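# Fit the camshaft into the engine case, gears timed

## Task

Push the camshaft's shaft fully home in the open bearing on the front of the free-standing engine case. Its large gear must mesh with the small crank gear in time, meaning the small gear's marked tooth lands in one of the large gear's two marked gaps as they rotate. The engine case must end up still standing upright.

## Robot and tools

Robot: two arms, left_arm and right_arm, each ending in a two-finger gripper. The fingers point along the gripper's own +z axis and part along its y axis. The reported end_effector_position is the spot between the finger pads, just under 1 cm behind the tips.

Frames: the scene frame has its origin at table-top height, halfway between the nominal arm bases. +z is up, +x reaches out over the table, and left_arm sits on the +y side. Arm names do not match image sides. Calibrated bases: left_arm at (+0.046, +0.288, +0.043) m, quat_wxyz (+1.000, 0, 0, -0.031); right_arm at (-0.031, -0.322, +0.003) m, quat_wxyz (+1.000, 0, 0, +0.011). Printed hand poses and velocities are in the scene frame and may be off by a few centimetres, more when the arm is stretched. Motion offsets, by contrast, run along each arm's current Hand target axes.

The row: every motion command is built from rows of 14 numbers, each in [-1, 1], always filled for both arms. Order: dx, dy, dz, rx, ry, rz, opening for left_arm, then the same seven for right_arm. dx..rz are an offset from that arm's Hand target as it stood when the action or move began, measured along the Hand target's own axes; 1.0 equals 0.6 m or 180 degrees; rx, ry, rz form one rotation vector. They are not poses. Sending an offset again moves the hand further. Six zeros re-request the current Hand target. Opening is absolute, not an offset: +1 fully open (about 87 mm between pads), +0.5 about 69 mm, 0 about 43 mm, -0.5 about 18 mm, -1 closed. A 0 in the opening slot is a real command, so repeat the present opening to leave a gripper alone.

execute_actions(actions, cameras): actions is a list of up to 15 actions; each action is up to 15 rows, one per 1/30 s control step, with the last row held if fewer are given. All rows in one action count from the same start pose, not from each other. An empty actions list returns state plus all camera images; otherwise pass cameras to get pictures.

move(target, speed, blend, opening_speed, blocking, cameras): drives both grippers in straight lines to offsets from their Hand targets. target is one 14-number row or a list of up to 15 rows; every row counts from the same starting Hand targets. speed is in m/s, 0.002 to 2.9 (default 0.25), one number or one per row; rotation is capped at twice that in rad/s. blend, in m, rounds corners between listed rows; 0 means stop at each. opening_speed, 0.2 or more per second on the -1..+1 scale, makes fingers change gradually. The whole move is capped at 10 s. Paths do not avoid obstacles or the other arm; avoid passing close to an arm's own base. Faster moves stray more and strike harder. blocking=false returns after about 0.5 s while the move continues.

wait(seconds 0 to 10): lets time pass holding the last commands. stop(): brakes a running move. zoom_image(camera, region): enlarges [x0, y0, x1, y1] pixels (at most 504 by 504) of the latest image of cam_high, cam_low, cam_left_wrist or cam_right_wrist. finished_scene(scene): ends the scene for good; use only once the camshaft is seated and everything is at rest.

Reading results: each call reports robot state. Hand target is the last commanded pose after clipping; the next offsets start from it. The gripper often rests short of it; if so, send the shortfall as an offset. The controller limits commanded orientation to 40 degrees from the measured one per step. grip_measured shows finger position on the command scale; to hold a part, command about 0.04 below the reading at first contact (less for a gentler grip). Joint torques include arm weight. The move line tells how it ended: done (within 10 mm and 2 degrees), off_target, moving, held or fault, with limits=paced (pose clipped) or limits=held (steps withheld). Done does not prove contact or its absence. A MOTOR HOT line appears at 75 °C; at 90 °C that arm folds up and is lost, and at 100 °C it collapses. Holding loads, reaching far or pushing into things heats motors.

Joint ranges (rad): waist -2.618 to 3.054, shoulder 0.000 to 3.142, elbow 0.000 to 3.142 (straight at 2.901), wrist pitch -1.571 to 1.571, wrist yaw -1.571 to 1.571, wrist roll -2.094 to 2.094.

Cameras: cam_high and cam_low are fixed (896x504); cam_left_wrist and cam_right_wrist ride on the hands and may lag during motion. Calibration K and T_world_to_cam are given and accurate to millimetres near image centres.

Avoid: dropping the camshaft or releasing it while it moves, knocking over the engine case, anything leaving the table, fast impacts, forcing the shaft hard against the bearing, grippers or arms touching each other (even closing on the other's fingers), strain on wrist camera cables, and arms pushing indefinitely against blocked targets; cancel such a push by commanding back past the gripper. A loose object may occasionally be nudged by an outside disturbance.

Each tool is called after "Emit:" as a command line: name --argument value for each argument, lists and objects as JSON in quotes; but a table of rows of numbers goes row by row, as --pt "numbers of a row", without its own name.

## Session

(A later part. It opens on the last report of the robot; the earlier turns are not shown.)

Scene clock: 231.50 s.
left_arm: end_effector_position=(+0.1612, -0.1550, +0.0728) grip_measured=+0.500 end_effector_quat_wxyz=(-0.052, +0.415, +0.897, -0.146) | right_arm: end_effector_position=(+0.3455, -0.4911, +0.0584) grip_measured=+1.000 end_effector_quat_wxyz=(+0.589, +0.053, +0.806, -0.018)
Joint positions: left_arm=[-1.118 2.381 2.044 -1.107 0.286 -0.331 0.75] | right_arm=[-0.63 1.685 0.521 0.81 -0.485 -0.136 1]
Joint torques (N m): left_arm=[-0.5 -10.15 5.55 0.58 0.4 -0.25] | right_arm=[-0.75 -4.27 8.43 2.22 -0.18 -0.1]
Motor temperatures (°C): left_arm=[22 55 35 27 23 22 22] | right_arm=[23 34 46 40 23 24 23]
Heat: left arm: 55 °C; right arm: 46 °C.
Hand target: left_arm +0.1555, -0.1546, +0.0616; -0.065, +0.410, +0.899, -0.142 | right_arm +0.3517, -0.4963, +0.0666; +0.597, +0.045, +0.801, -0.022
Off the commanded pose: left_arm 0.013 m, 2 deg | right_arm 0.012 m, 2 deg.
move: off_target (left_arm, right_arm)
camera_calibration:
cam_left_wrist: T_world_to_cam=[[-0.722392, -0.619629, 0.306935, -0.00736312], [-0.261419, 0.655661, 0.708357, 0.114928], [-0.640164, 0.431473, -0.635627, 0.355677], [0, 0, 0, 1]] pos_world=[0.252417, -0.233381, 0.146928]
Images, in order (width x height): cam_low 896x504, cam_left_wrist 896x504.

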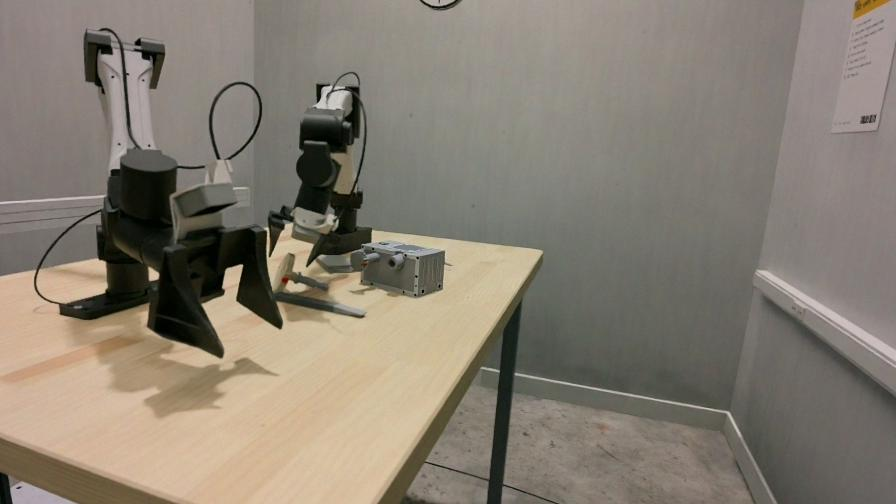

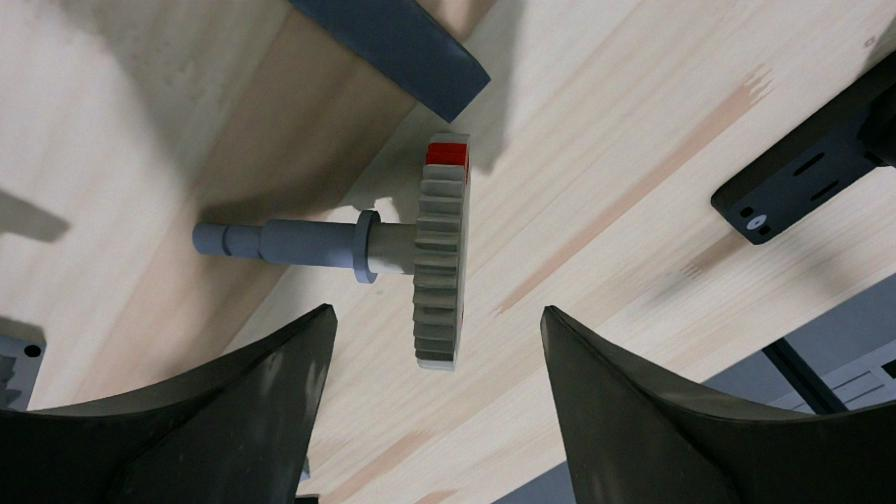

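Emit:
move --pt "-0.007 0 -0.012 0 0 0 0.5 0 0 0 0 0 0 1" --pt "-0.007 0 -0.012 0 0 0 -0.85 0 0 0 0 0 0 1" --speed 0.06 --opening_speed 0.6 --cameras '["cam_low","cam_left_wrist"]'

Emit:
zoom_image --camera "cam_low" --region '[250, 185, 410, 305]'

Scene clock: 263.20 s.
left_arm: end_effector_position=(+0.1607, -0.1561, +0.0717) grip_measured=-0.609 end_effector_quat_wxyz=(-0.056, +0.414, +0.897, -0.146) | right_arm: end_effector_position=(+0.3455, -0.4911, +0.0584) grip_measured=+1.000 end_effector_quat_wxyz=(+0.589, +0.053, +0.806, -0.018)
Joint positions: left_arm=[-1.118 2.393 2.059 -1.116 0.291 -0.332 0.195] | right_arm=[-0.63 1.685 0.521 0.81 -0.485 -0.136 1]
Joint torques (N m): left_arm=[0.18 -10.1 8.51 0.29 0.44 -0.15] | right_arm=[-0.73 -4.26 8.44 2.22 -0.18 -0.1]
Motor temperatures (°C): left_arm=[22 62 34 27 23 22 23] | right_arm=[23 34 46 41 23 24 23]
Heat: left arm: 62 °C; right arm: 46 °C.
Hand target: left_arm +0.1599, -0.1563, +0.0685; -0.065, +0.410, +0.899, -0.142 | right_arm +0.3517, -0.4963, +0.0666; +0.597, +0.045, +0.801, -0.022
Off the commanded pose: left_arm 0.003 m, 1 deg | right_arm 0.012 m, 2 deg.
move: off_target (right_arm)
camera_calibration:
cam_left_wrist: T_world_to_cam=[[-0.720427, -0.620396, 0.309992, -0.00868761], [-0.256098, 0.653361, 0.712414, 0.114698], [-0.644515, 0.433853, -0.629581, 0.35575], [0, 0, 0, 1]] pos_world=[0.252401, -0.234672, 0.144954]
Images, in order (width x height): cam_low 896x504, cam_left_wrist 896x504.

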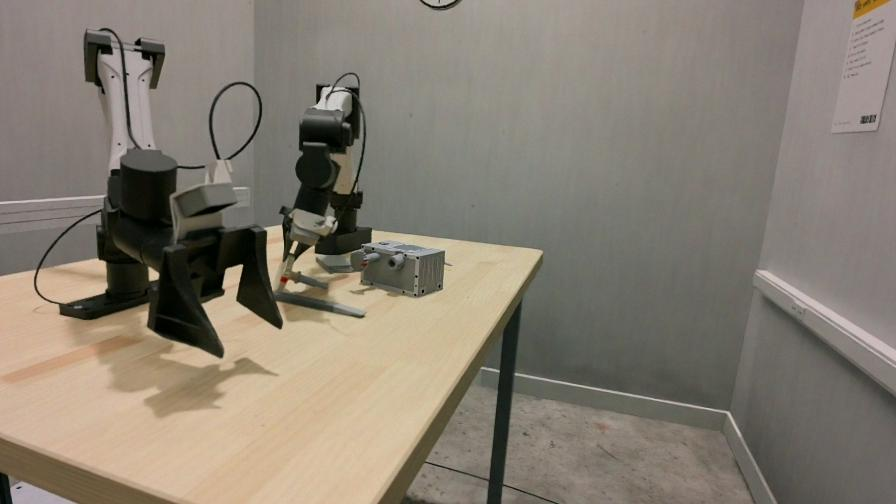

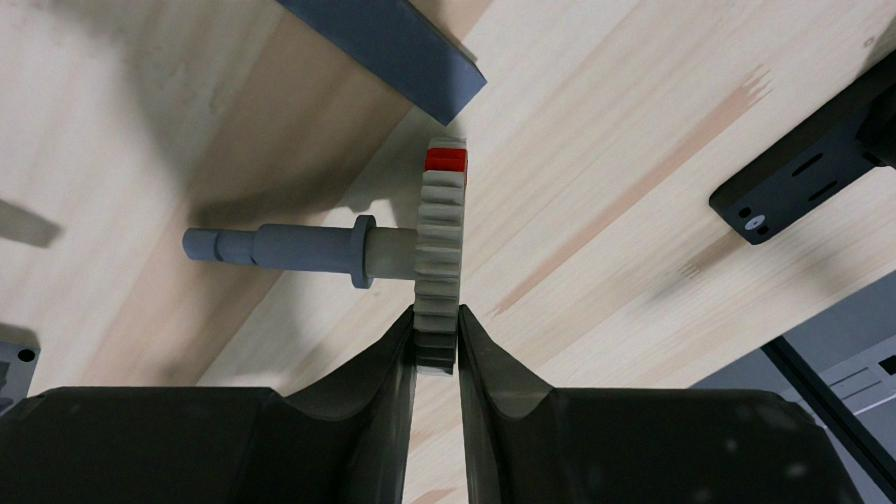

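Scaled by 3.150 from the camera's 896x504 image, which has a finer 1280x720 frame.

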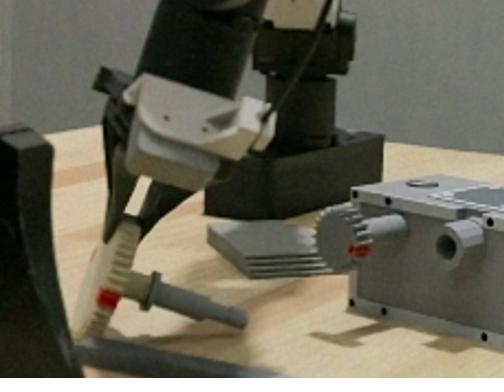

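Emit:
move --pt "0 -0.0258 -0.0793 0 0 0 -0.85 0 0 0 0 0 0 1" --pt "-0.2225 0.0497 -0.1555 -0.1097 -0.0718 -0.1752 -0.85 0 0 0 0 0 0 1" --blend 0.02 --speed 0.15 --cameras '["cam_high","cam_low","cam_left_wrist"]'

Emit:
zoom_image --camera "cam_low" --region '[310, 210, 450, 310]'

Emit:
zoom_image --camera "cam_high" --region '[400, 210, 510, 310]'

Scene clock: 300.93 s.
left_arm: end_effector_position=(+0.2816, -0.2132, +0.1369) grip_measured=-0.610 end_effector_quat_wxyz=(+0.142, +0.136, +0.971, -0.135) | right_arm: end_effector_position=(+0.3455, -0.4911, +0.0583) grip_measured=+1.000 end_effector_quat_wxyz=(+0.589, +0.053, +0.806, -0.018)
Joint positions: left_arm=[-1.04 2.664 2.84 -1.36 -0.079 -0.809 0.195] | right_arm=[-0.63 1.685 0.521 0.81 -0.485 -0.136 1]
Joint torques (N m): left_arm=[0.59 -13.09 8.77 1.06 -0.12 -0.18] | right_arm=[-0.75 -4.26 8.46 2.22 -0.18 -0.1]
Motor temperatures (°C): left_arm=[22 64 38 26 23 22 24] | right_arm=[23 34 46 41 23 24 23]
Heat: left arm: 64 °C; right arm: 46 °C.
Hand target: left_arm +0.2906, -0.2196, +0.1479; +0.069, +0.139, +0.988, -0.010 | right_arm +0.3517, -0.4963, +0.0666; +0.597, +0.045, +0.801, -0.022
Off the commanded pose: left_arm 0.016 m, 17 deg | right_arm 0.012 m, 2 deg.
elbow stopped short (left arm): the move would have taken joint 3 (elbow) straighter than the controller allows.
move: off_target (left_arm, right_arm)
camera_calibration:
cam_left_wrist: T_world_to_cam=[[-0.293915, -0.928514, 0.226882, -0.15176], [-0.782117, 0.370076, 0.501336, 0.253204], [-0.549461, -0.030098, -0.834977, 0.401839], [0, 0, 0, 1]] pos_world=[0.374226, -0.222521, 0.243018]
Images, in order (width x height): cam_high 896x504, cam_low 896x504, cam_left_wrist 896x504.

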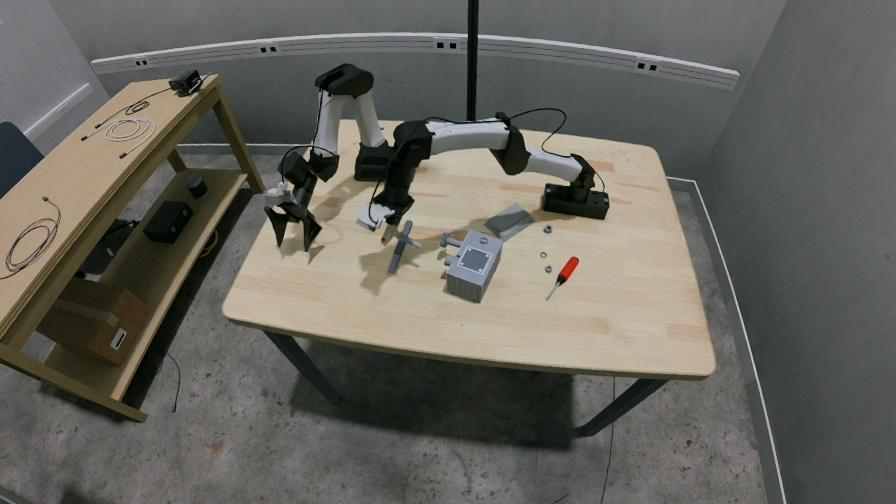

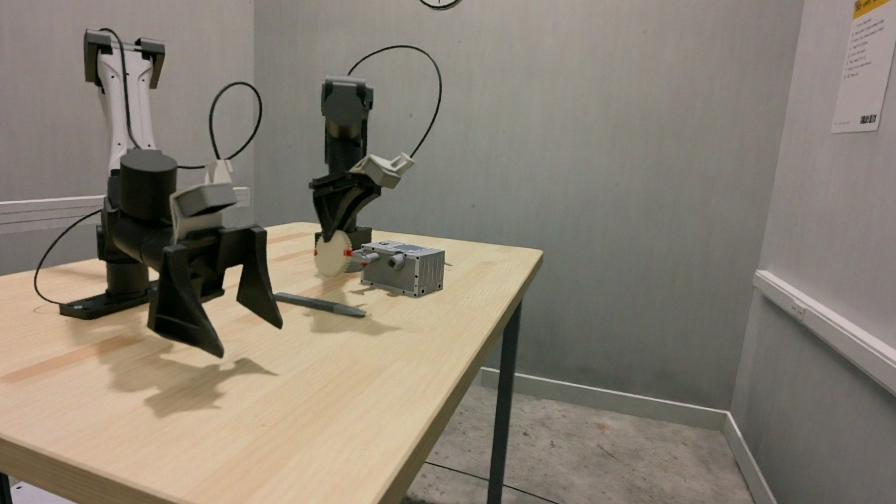

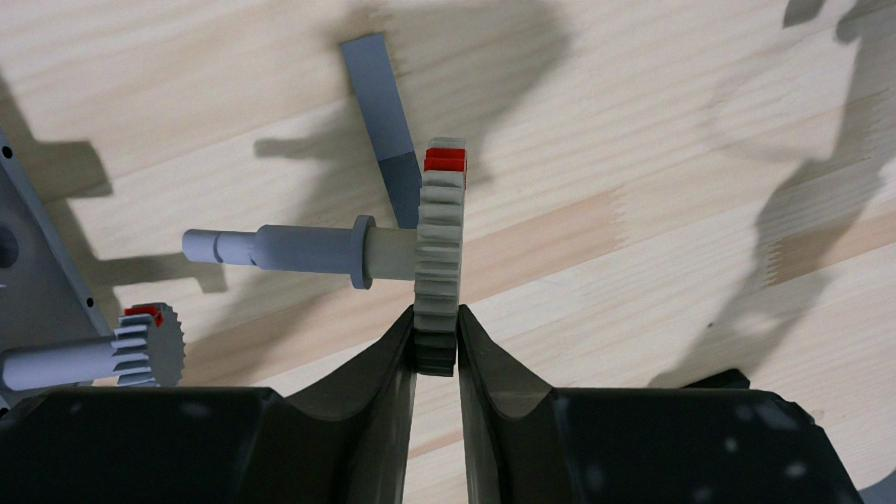

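Scaled by 3.600 from the camera's 896x504 image, which has a finer 1280x720 frame.

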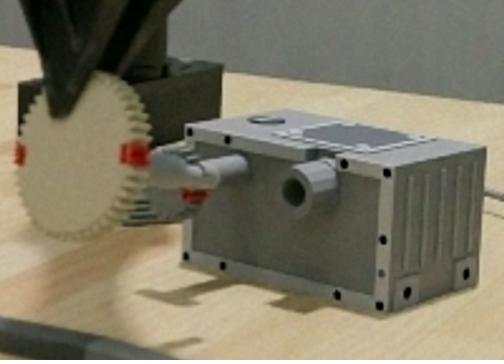

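Scaled by 4.582 from the camera's 896x504 image, which has a finer 1280x720 frame.

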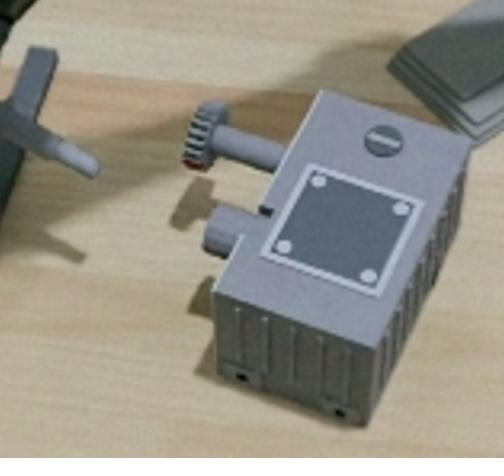

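Emit:
move --target '[0.004,0.082,0.066,0,0,0,-0.85,0,0,0,0,0,0,1]' --speed 0.1 --cameras '["cam_high","cam_low","cam_left_wrist"]'

Emit:
zoom_image --camera "cam_low" --region '[310, 210, 450, 310]'

Emit:
zoom_image --camera "cam_high" --region '[400, 210, 510, 310]'

Scene clock: 321.27 s.
left_arm: end_effector_position=(+0.3029, -0.1760, +0.1085) grip_measured=-0.610 end_effector_quat_wxyz=(+0.110, +0.128, +0.983, -0.077) | right_arm: end_effector_position=(+0.3455, -0.4911, +0.0583) grip_measured=+1.000 end_effector_quat_wxyz=(+0.589, +0.053, +0.806, -0.018)
Joint positions: left_arm=[-0.975 2.709 2.84 -1.444 -0.079 -0.769 0.195] | right_arm=[-0.63 1.685 0.521 0.81 -0.485 -0.136 1]
Joint torques (N m): left_arm=[0.84 -11.95 8.8 0.53 -0.08 0.11] | right_arm=[-0.75 -4.26 8.44 2.22 -0.18 -0.1]
Motor temperatures (°C): left_arm=[22 67 37 28 23 22 24] | right_arm=[23 33 46 42 23 24 23]
Heat: left arm: 67 °C; right arm: 46 °C.
Hand target: left_arm +0.3071, -0.1733, +0.1084; +0.069, +0.139, +0.988, -0.010 | right_arm +0.3517, -0.4963, +0.0666; +0.597, +0.045, +0.801, -0.022
Off the commanded pose: left_arm 0.005 m, 9 deg | right_arm 0.012 m, 2 deg.
elbow stopped short (left arm): the move would have taken joint 3 (elbow) straighter than the controller allows.
move: off_target (left_arm, right_arm)
camera_calibration:
cam_left_wrist: T_world_to_cam=[[-0.25926, -0.957609, 0.125575, -0.109008], [-0.762666, 0.282764, 0.581709, 0.240301], [-0.592558, 0.0550419, -0.803645, 0.41566], [0, 0, 0, 1]] pos_world=[0.40131, -0.195214, 0.207947]
Images, in order (width x height): cam_high 896x504, cam_low 896x504, cam_left_wrist 896x504.

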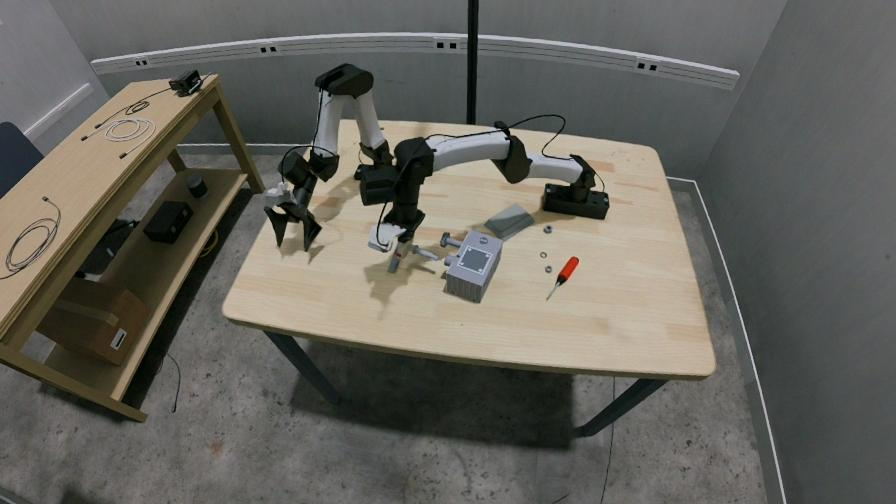

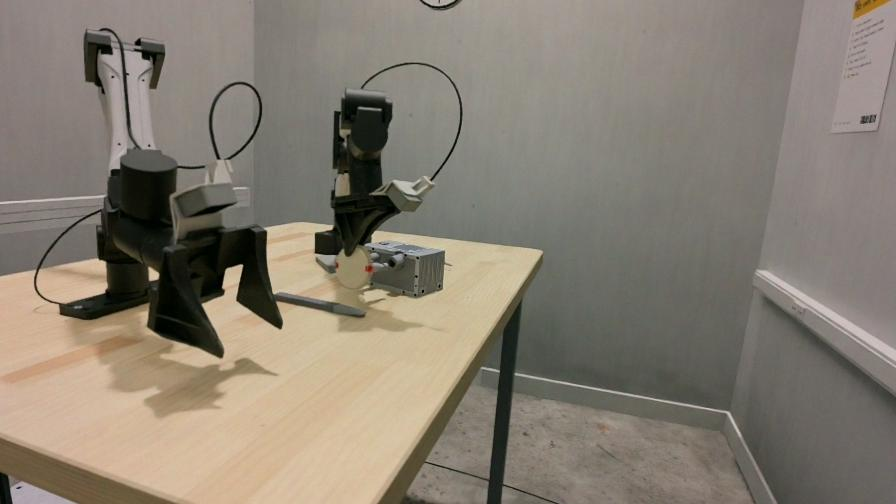

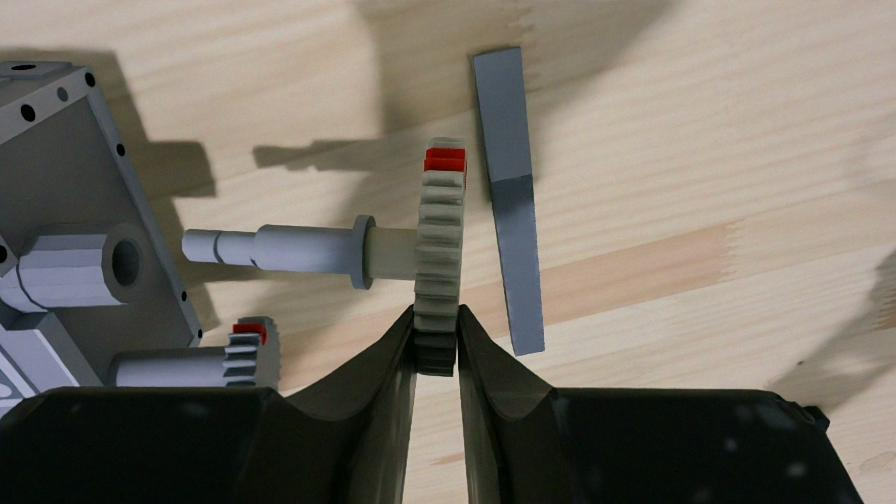

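Scaled by 3.600 from the camera's 896x504 image, which has a finer 1280x720 frame.

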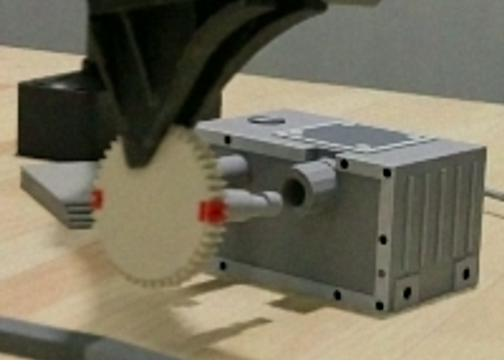

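Scaled by 4.582 from the camera's 896x504 image, which has a finer 1280x720 frame.

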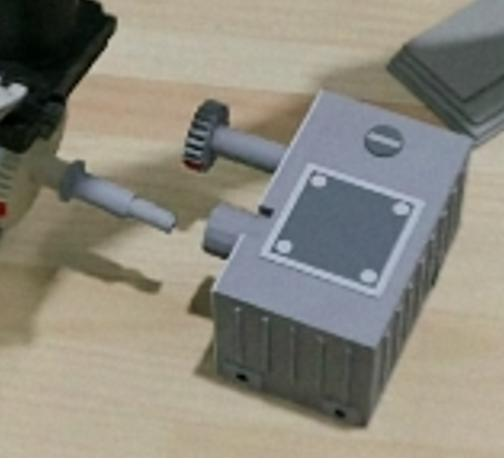

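Emit:
move --target '[-0.006,0.018,0,0,0,0,-0.85,0,0,0,0,0,0,1]' --speed 0.08 --cameras '["cam_high","cam_left_wrist"]'

Emit:
zoom_image --camera "cam_high" --region '[410, 220, 480, 280]'

Scene clock: 340.30 s.
left_arm: end_effector_position=(+0.3091, -0.1668, +0.1079) grip_measured=-0.610 end_effector_quat_wxyz=(+0.106, +0.129, +0.984, -0.068) | right_arm: end_effector_position=(+0.3455, -0.4911, +0.0583) grip_measured=+1.000 end_effector_quat_wxyz=(+0.589, +0.053, +0.806, -0.018)
Joint positions: left_arm=[-0.957 2.709 2.84 -1.462 -0.079 -0.749 0.195] | right_arm=[-0.63 1.685 0.521 0.81 -0.485 -0.136 1]
Joint torques (N m): left_arm=[0.77 -12.1 8.81 0.53 -0.08 0.1] | right_arm=[-0.73 -4.27 8.44 2.22 -0.18 -0.1]
Motor temperatures (°C): left_arm=[22 66 37 27 23 22 24] | right_arm=[23 33 46 42 23 24 23]
Heat: left arm: 66 °C; right arm: 46 °C.
Hand target: left_arm +0.3136, -0.1638, +0.1089; +0.069, +0.139, +0.988, -0.010 | right_arm +0.3517, -0.4963, +0.0666; +0.597, +0.045, +0.801, -0.022
Off the commanded pose: left_arm 0.005 m, 8 deg | right_arm 0.012 m, 2 deg.
elbow stopped short (left arm): the move would have taken joint 3 (elbow) straighter than the controller allows.
move: off_target (left_arm, right_arm)
camera_calibration:
cam_left_wrist: T_world_to_cam=[[-0.259737, -0.959491, 0.109151, -0.096961], [-0.759131, 0.272736, 0.591045, 0.239132], [-0.596872, 0.0706562, -0.799219, 0.421772], [0, 0, 0, 1]] pos_world=[0.408092, -0.188054, 0.206334]
Images, in order (width x height): cam_high 896x504, cam_left_wrist 896x504.

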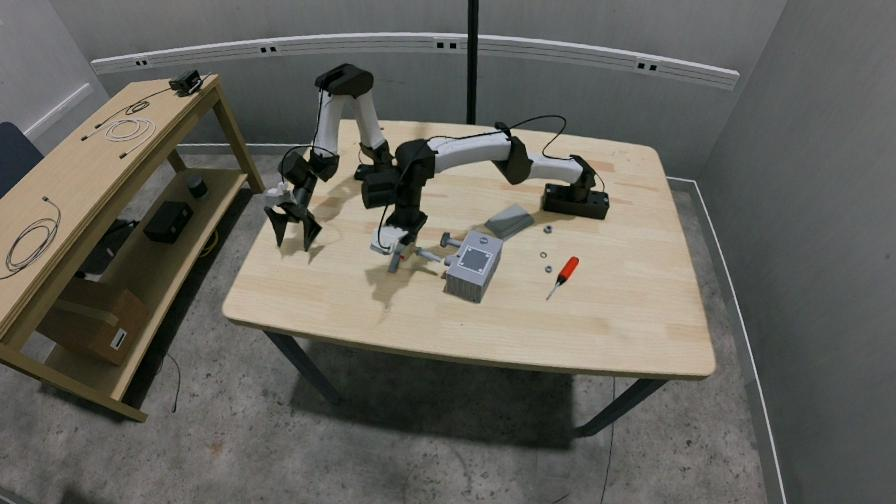

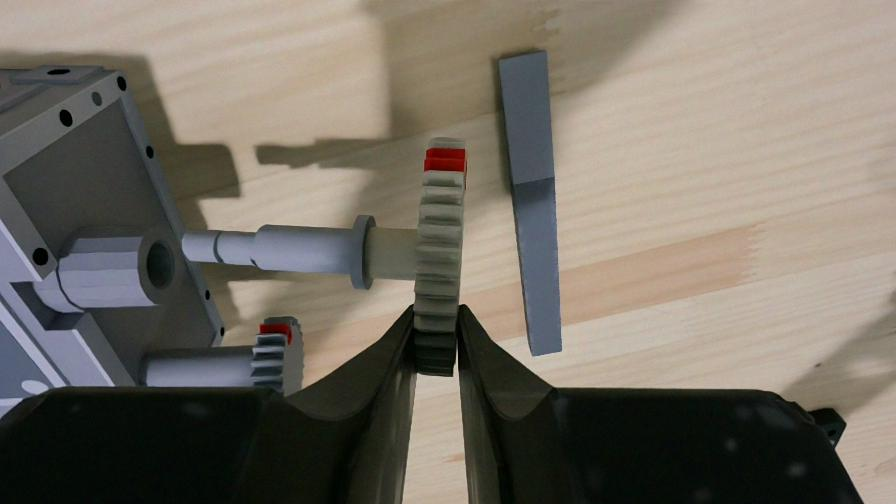

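Scaled by 7.200 from the camera's 896x504 image, which has a finer 1280x720 frame.

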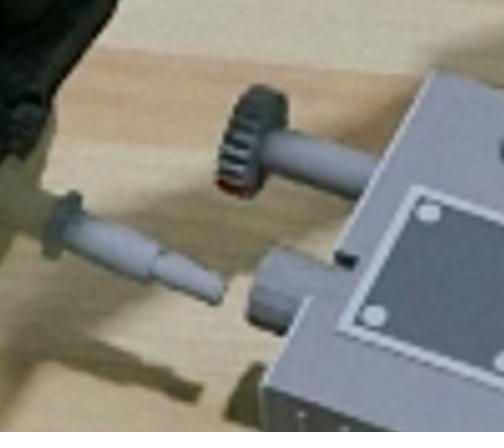

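Emit:
move --target '[0.0098,-0.0065,0.0015,0,-0.094,0,-0.85,0,0,0,0,0,0,1]' --speed 0.08 --cameras '["cam_high","cam_left_wrist"]'

Emit:
zoom_image --camera "cam_high" --region '[410, 220, 480, 280]'

Emit:
zoom_image --camera "cam_left_wrist" --region '[0, 60, 400, 360]'

Scene clock: 359.37 s.
left_arm: end_effector_position=(+0.3037, -0.1626, +0.0853) grip_measured=-0.610 end_effector_quat_wxyz=(+0.190, +0.145, +0.971, -0.015) | right_arm: end_effector_position=(+0.3455, -0.4911, +0.0583) grip_measured=+1.000 end_effector_quat_wxyz=(+0.589, +0.053, +0.806, -0.018)
Joint positions: left_arm=[-1.033 2.51 2.359 -1.165 -0.29 -0.761 0.195] | right_arm=[-0.63 1.685 0.521 0.81 -0.485 -0.136 1]
Joint torques (N m): left_arm=[-0.32 -16.14 6 0.86 -0.36 -0.23] | right_arm=[-0.75 -4.26 8.44 2.22 -0.18 -0.1]
Motor temperatures (°C): left_arm=[22 69 37 27 23 22 24] | right_arm=[23 33 47 42 23 24 23]
Heat: left arm: 69 °C; right arm: 47 °C.
Hand target: left_arm +0.3069, -0.1660, +0.1073; +0.214, +0.136, +0.967, -0.030 | right_arm +0.3517, -0.4963, +0.0666; +0.597, +0.045, +0.801, -0.022
Off the commanded pose: left_arm 0.022 m, 3 deg | right_arm 0.012 m, 2 deg.
move: off_target (left_arm, right_arm)
camera_calibration:
cam_left_wrist: T_world_to_cam=[[-0.27969, -0.959847, -0.0215945, -0.0747004], [-0.853055, 0.238126, 0.464319, 0.280874], [-0.440534, 0.148287, -0.885404, 0.37268], [0, 0, 0, 1]] pos_world=[0.382886, -0.193848, 0.197945]
Images, in order (width x height): cam_high 896x504, cam_left_wrist 896x504.

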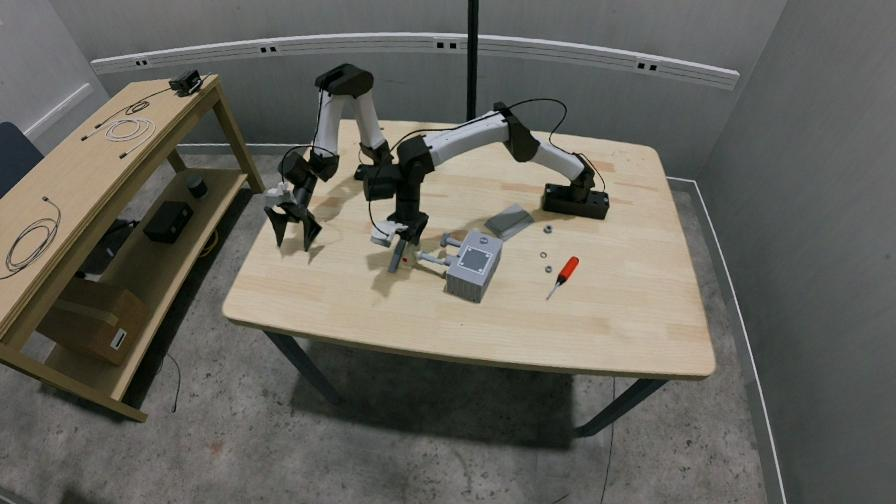

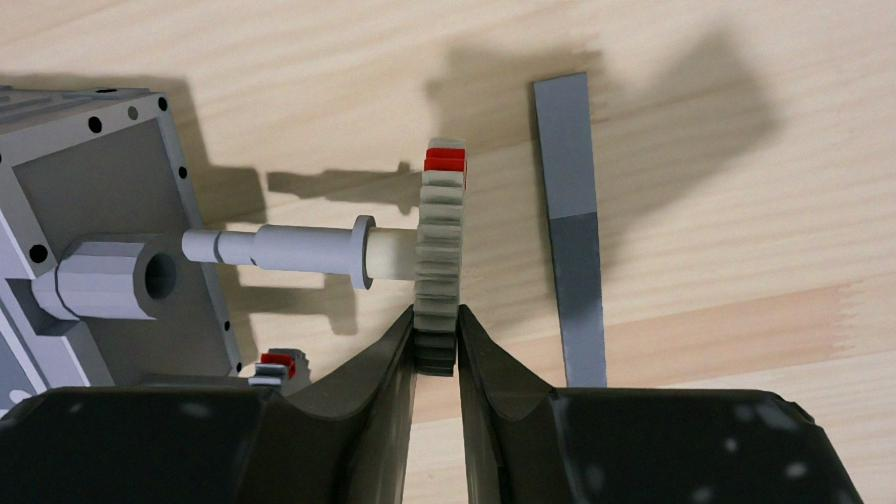

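Scaled by 7.200 from the camera's 896x504 image, which has a finer 1280x720 frame.

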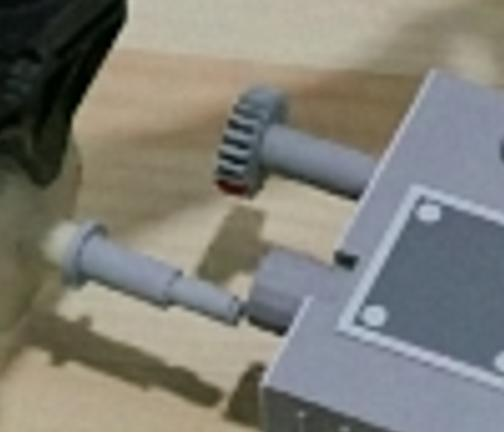

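Scaled by 1.260 from the camera's 896x504 image, which has a finer 1280x720 frame.

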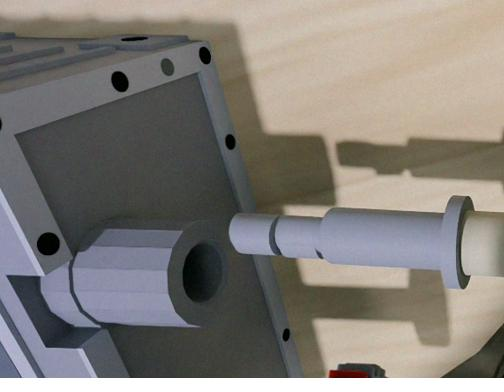

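Emit:
move --target '[-0.002,-0.0067,-0.0157,0,0,0,-0.85,0,0,0,0,0,0,1]' --speed 0.05 --cameras '["cam_high","cam_low","cam_left_wrist"]'

Emit:
zoom_image --camera "cam_high" --region '[410, 220, 480, 280]'

Emit:
zoom_image --camera "cam_left_wrist" --region '[0, 60, 400, 360]'

Emit:
zoom_image --camera "cam_low" --region '[330, 230, 430, 300]'

Scene clock: 381.80 s.
left_arm: end_effector_position=(+0.2935, +0.2683, +0.1642) grip_measured=-0.620 end_effector_quat_wxyz=(+0.685, +0.013, +0.727, -0.035) | right_arm: end_effector_position=(+0.3455, -0.4911, +0.0583) grip_measured=+1.000 end_effector_quat_wxyz=(+0.589, +0.053, +0.806, -0.018)
Joint positions: left_arm=[-0.023 0.015 0.012 -0.055 -0.018 -0.034 0.19] | right_arm=[-0.63 1.685 0.521 0.81 -0.485 -0.136 1]
Joint velocities: left_arm=[0.042 -0.042 -0.076 0.022 0.037 0.051 -0.014] | right_arm=[within noise]
Joint torques (N m): left_arm=[0.42 0.76 7.58 2.38 0.27 0.14] | right_arm=[-0.72 -4.26 8.43 2.22 -0.18 -0.1]
Motor temperatures (°C): left_arm=[22 84 36 28 23 22 24] | right_arm=[23 33 47 43 23 24 23]
Heat: left arm: 84 °C; right arm: 47 °C.
Hand target: left_arm +0.2965, +0.2676, +0.1802; +0.711, +0.026, +0.702, -0.031 (not the last commanded pose) | right_arm +0.3517, -0.4963, +0.0666; +0.597, +0.045, +0.801, -0.022
Tool commands: left_gripper/opening=-0.85 right_gripper/opening=+1.0
Off the commanded pose: right_arm 0.012 m, 2 deg.
OVER-TEMPERATURE FAULT: ARM FOLDED TO REST. Before this call, joint 2 (shoulder) of the left arm reached 90 °C. The left arm's motors are now idle, so it may still sink, and the gripper idles too, so what it holds may stay or slip. The left arm ran none of this call's commands. In this call fault stops used 1 of the actions that the scene allows. The stop is over, but the left arm and its gripper will run no more commands in this scene. This fault puts only its own arm into a fault stop.
MOTOR HOT: on. Joint 2 (shoulder) of the left arm reports 84 °C.
move: fault (left_arm), off_target (right_arm)
camera_calibration:
cam_left_wrist: T_world_to_cam=[[-0.0664927, -0.99691, 0.0418289, 0.274737], [-0.797821, 0.0279444, -0.602246, 0.34817], [0.599216, -0.073417, -0.797214, 0.113978], [0, 0, 0, 1]] pos_world=[0.227748, 0.272527, 0.289057]
Images, in order (width x height): cam_high 896x504, cam_low 896x504, cam_left_wrist 896x504.

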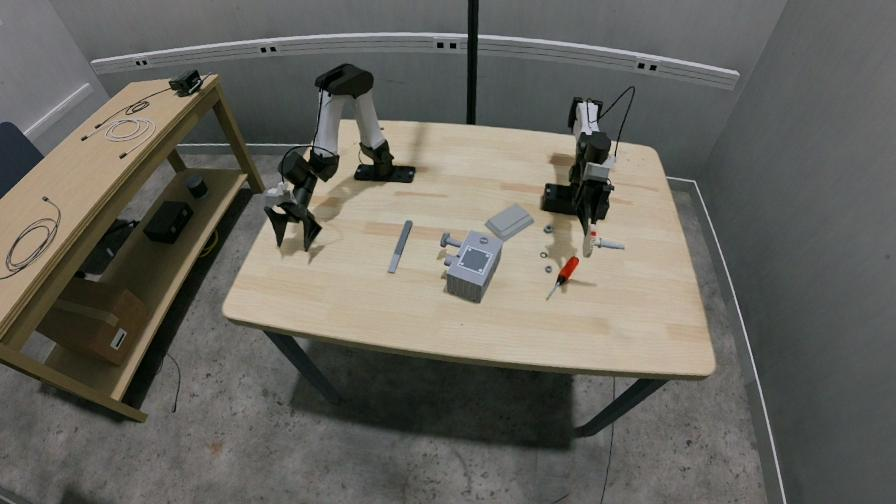

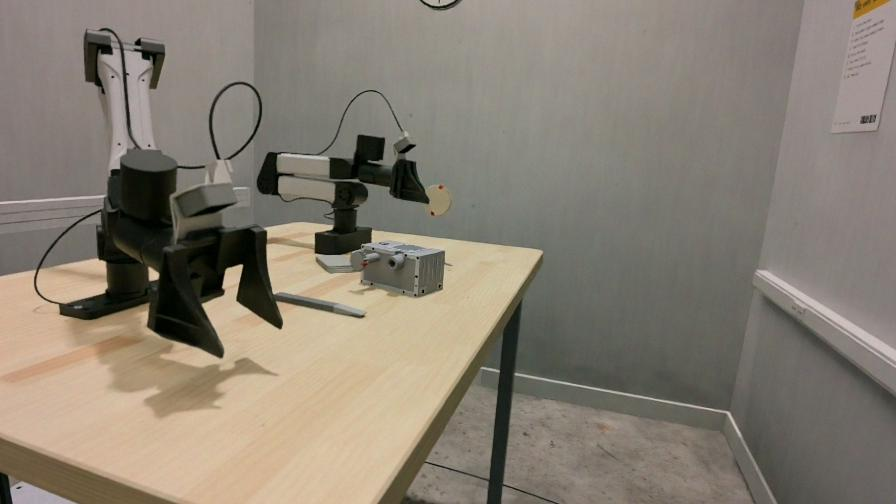

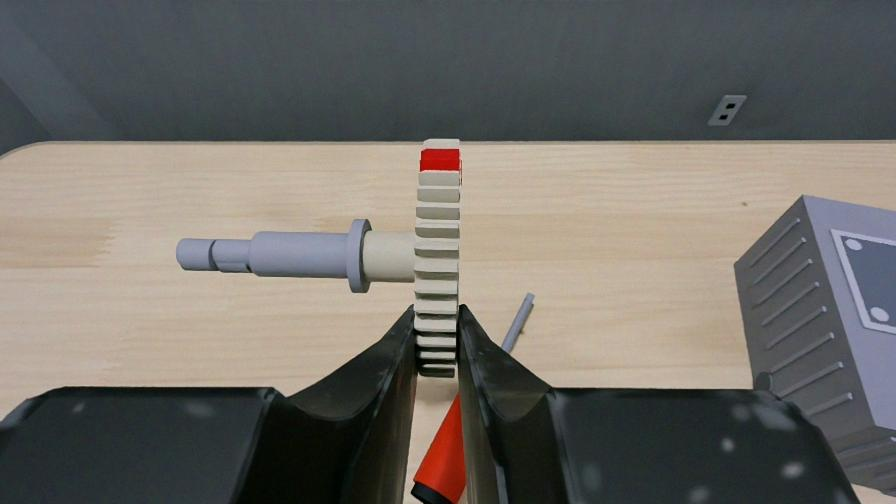

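Scaled by 7.200 from the camera's 896x504 image, which has a finer 1280x720 frame.

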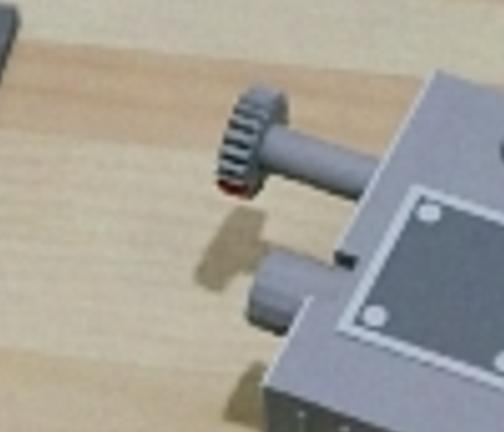

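Scaled by 1.260 from the camera's 896x504 image, which has a finer 1280x720 frame.

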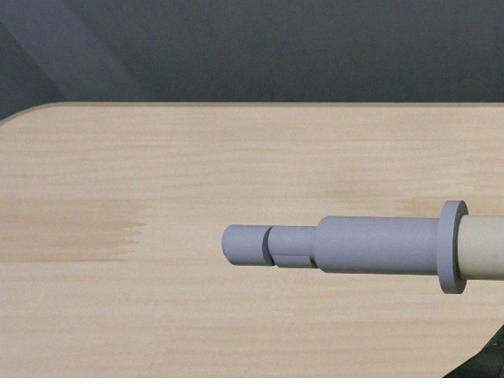

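Scaled by 5.040 from the camera's 896x504 image, which has a finer 1280x720 frame.

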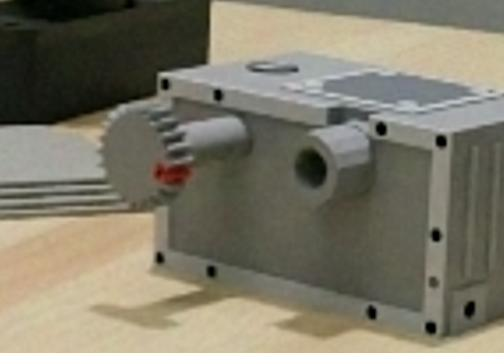

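Emit:
move --pt "0 0 0 0 0 0 -0.85 -0.213 0.156 -0.167 0 0 0 1" --pt "0 0 0 0 0 0 -0.85 -0.1365 0.9875 -0.198 -0.4384 0.342 0.294 1" --blend 0.05 --speed 0.25 --cameras '["all"]'

Emit:
zoom_image --camera "cam_low" --region '[250, 110, 480, 280]'

Scene clock: 574.73 s.
left_arm: end_effector_position=(+0.2817, +0.2690, +0.1201) grip_measured=-0.602 end_effector_quat_wxyz=(+0.628, +0.014, +0.778, -0.032) | right_arm: end_effector_position=(+0.3160, +0.0960, +0.1753) grip_measured=+1.000 end_effector_quat_wxyz=(-0.015, +0.021, +0.720, +0.694)
Joint positions: left_arm=[-0.023 -0.016 -0.014 -0.214 -0.016 -0.038 0.199] | right_arm=[0.538 2.203 1.354 0.781 -1.003 1.563 1]
Joint torques (N m): left_arm=[0.13 -0.12 0.29 -0.1 0.16 -0.1] | right_arm=[-0.05 -8.18 10.35 2.47 -0.05 0.03]
Motor temperatures (°C): left_arm=[22 40 30 24 22 22 23] | right_arm=[23 31 47 45 23 24 23]
Heat: left arm: 40 °C; right arm: 47 °C.
Hand target: left_arm +0.2817, +0.2690, +0.1201; +0.628, +0.014, +0.778, -0.032 (not the last commanded pose) | right_arm +0.3194, +0.0999, +0.1903; -0.001, +0.000, +0.707, +0.707
Tool commands: left_gripper/opening=-0.602246 right_gripper/opening=+1.0
Off the commanded pose: right_arm 0.016 m, 4 deg.
OVER-TEMPERATURE FAULT: ARM FOLDED TO REST. As an earlier result told, the left arm's stop is over, but it will run no more commands in this scene. The left arm ran none of this call's commands.
move: fault (left_arm), off_target (right_arm)
camera_calibration:
cam_left_wrist: T_world_to_cam=[[-0.0610337, -0.997226, 0.0426, 0.274886], [-0.880461, 0.0336849, -0.47292, 0.318513], [0.470173, -0.0663717, -0.880075, 0.130417], [0, 0, 0, 1]] pos_world=[0.235897, 0.272051, 0.253698]
cam_right_wrist: T_world_to_cam=[[-0.0732483, 0.00471602, -0.997303, 0.201268], [-0.649207, -0.759332, 0.0440912, 0.289439], [-0.757076, 0.650686, 0.0586815, 0.311835], [0, 0, 0, 1]] pos_world=[0.438731, 0.0159248, 0.169665]

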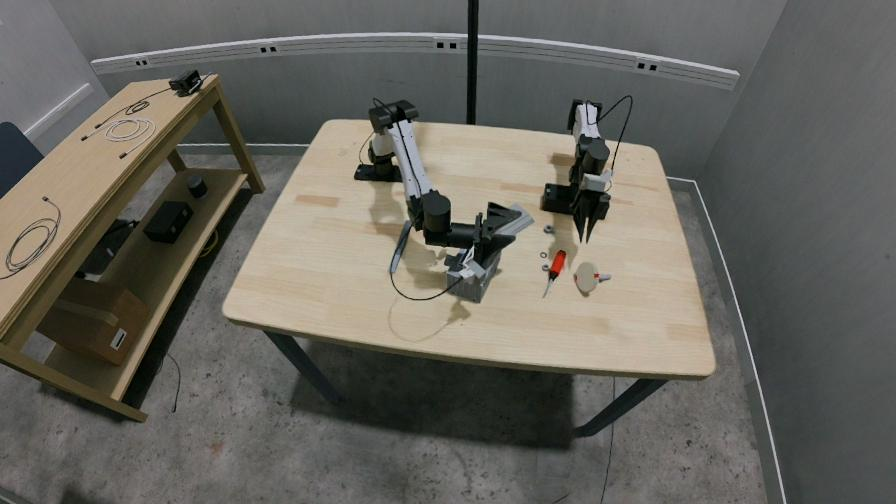

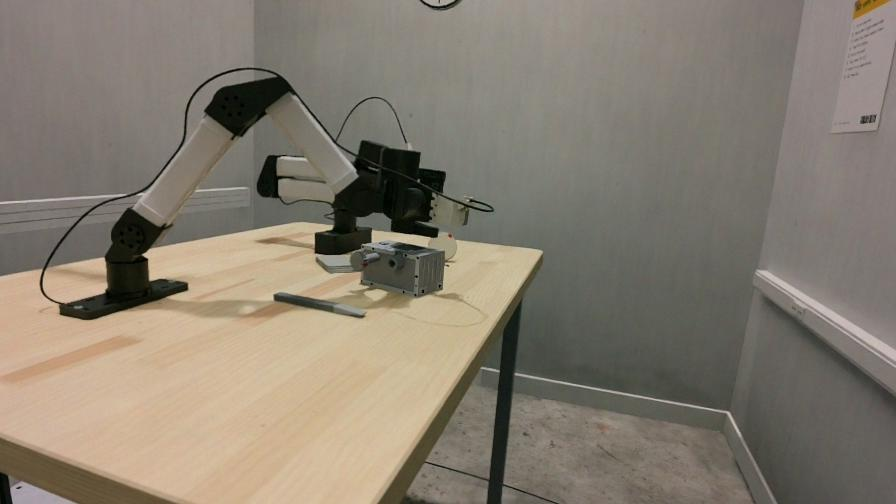

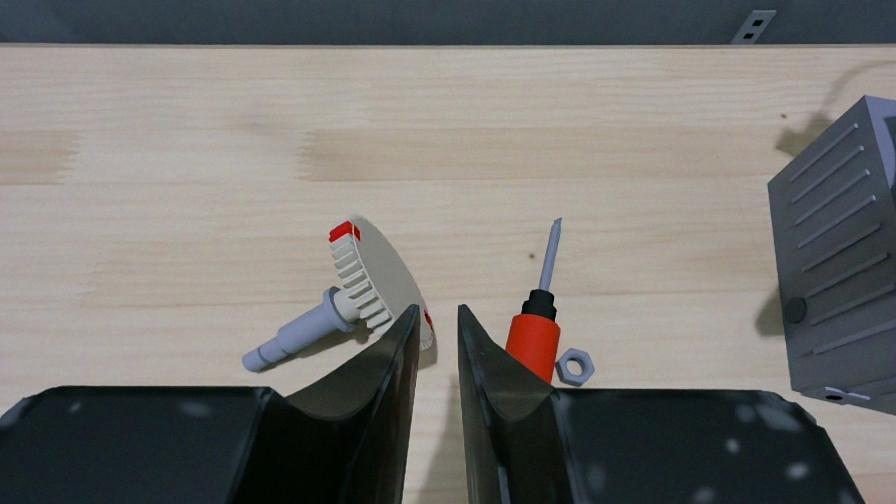

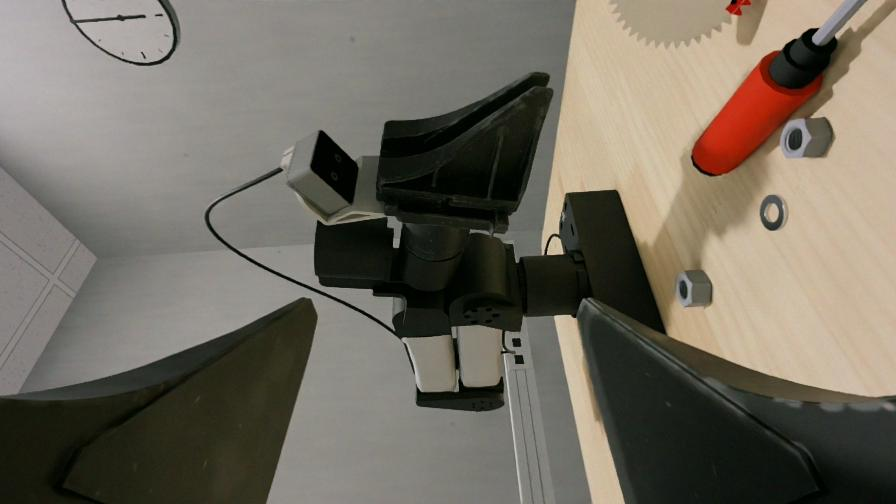

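Scaled by 2.191 from the camera's 896x504 image, which has a finer 1280x720 frame.

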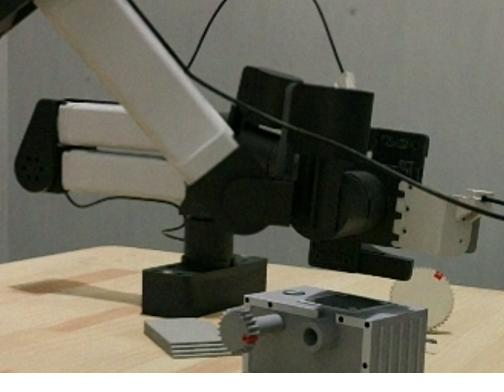

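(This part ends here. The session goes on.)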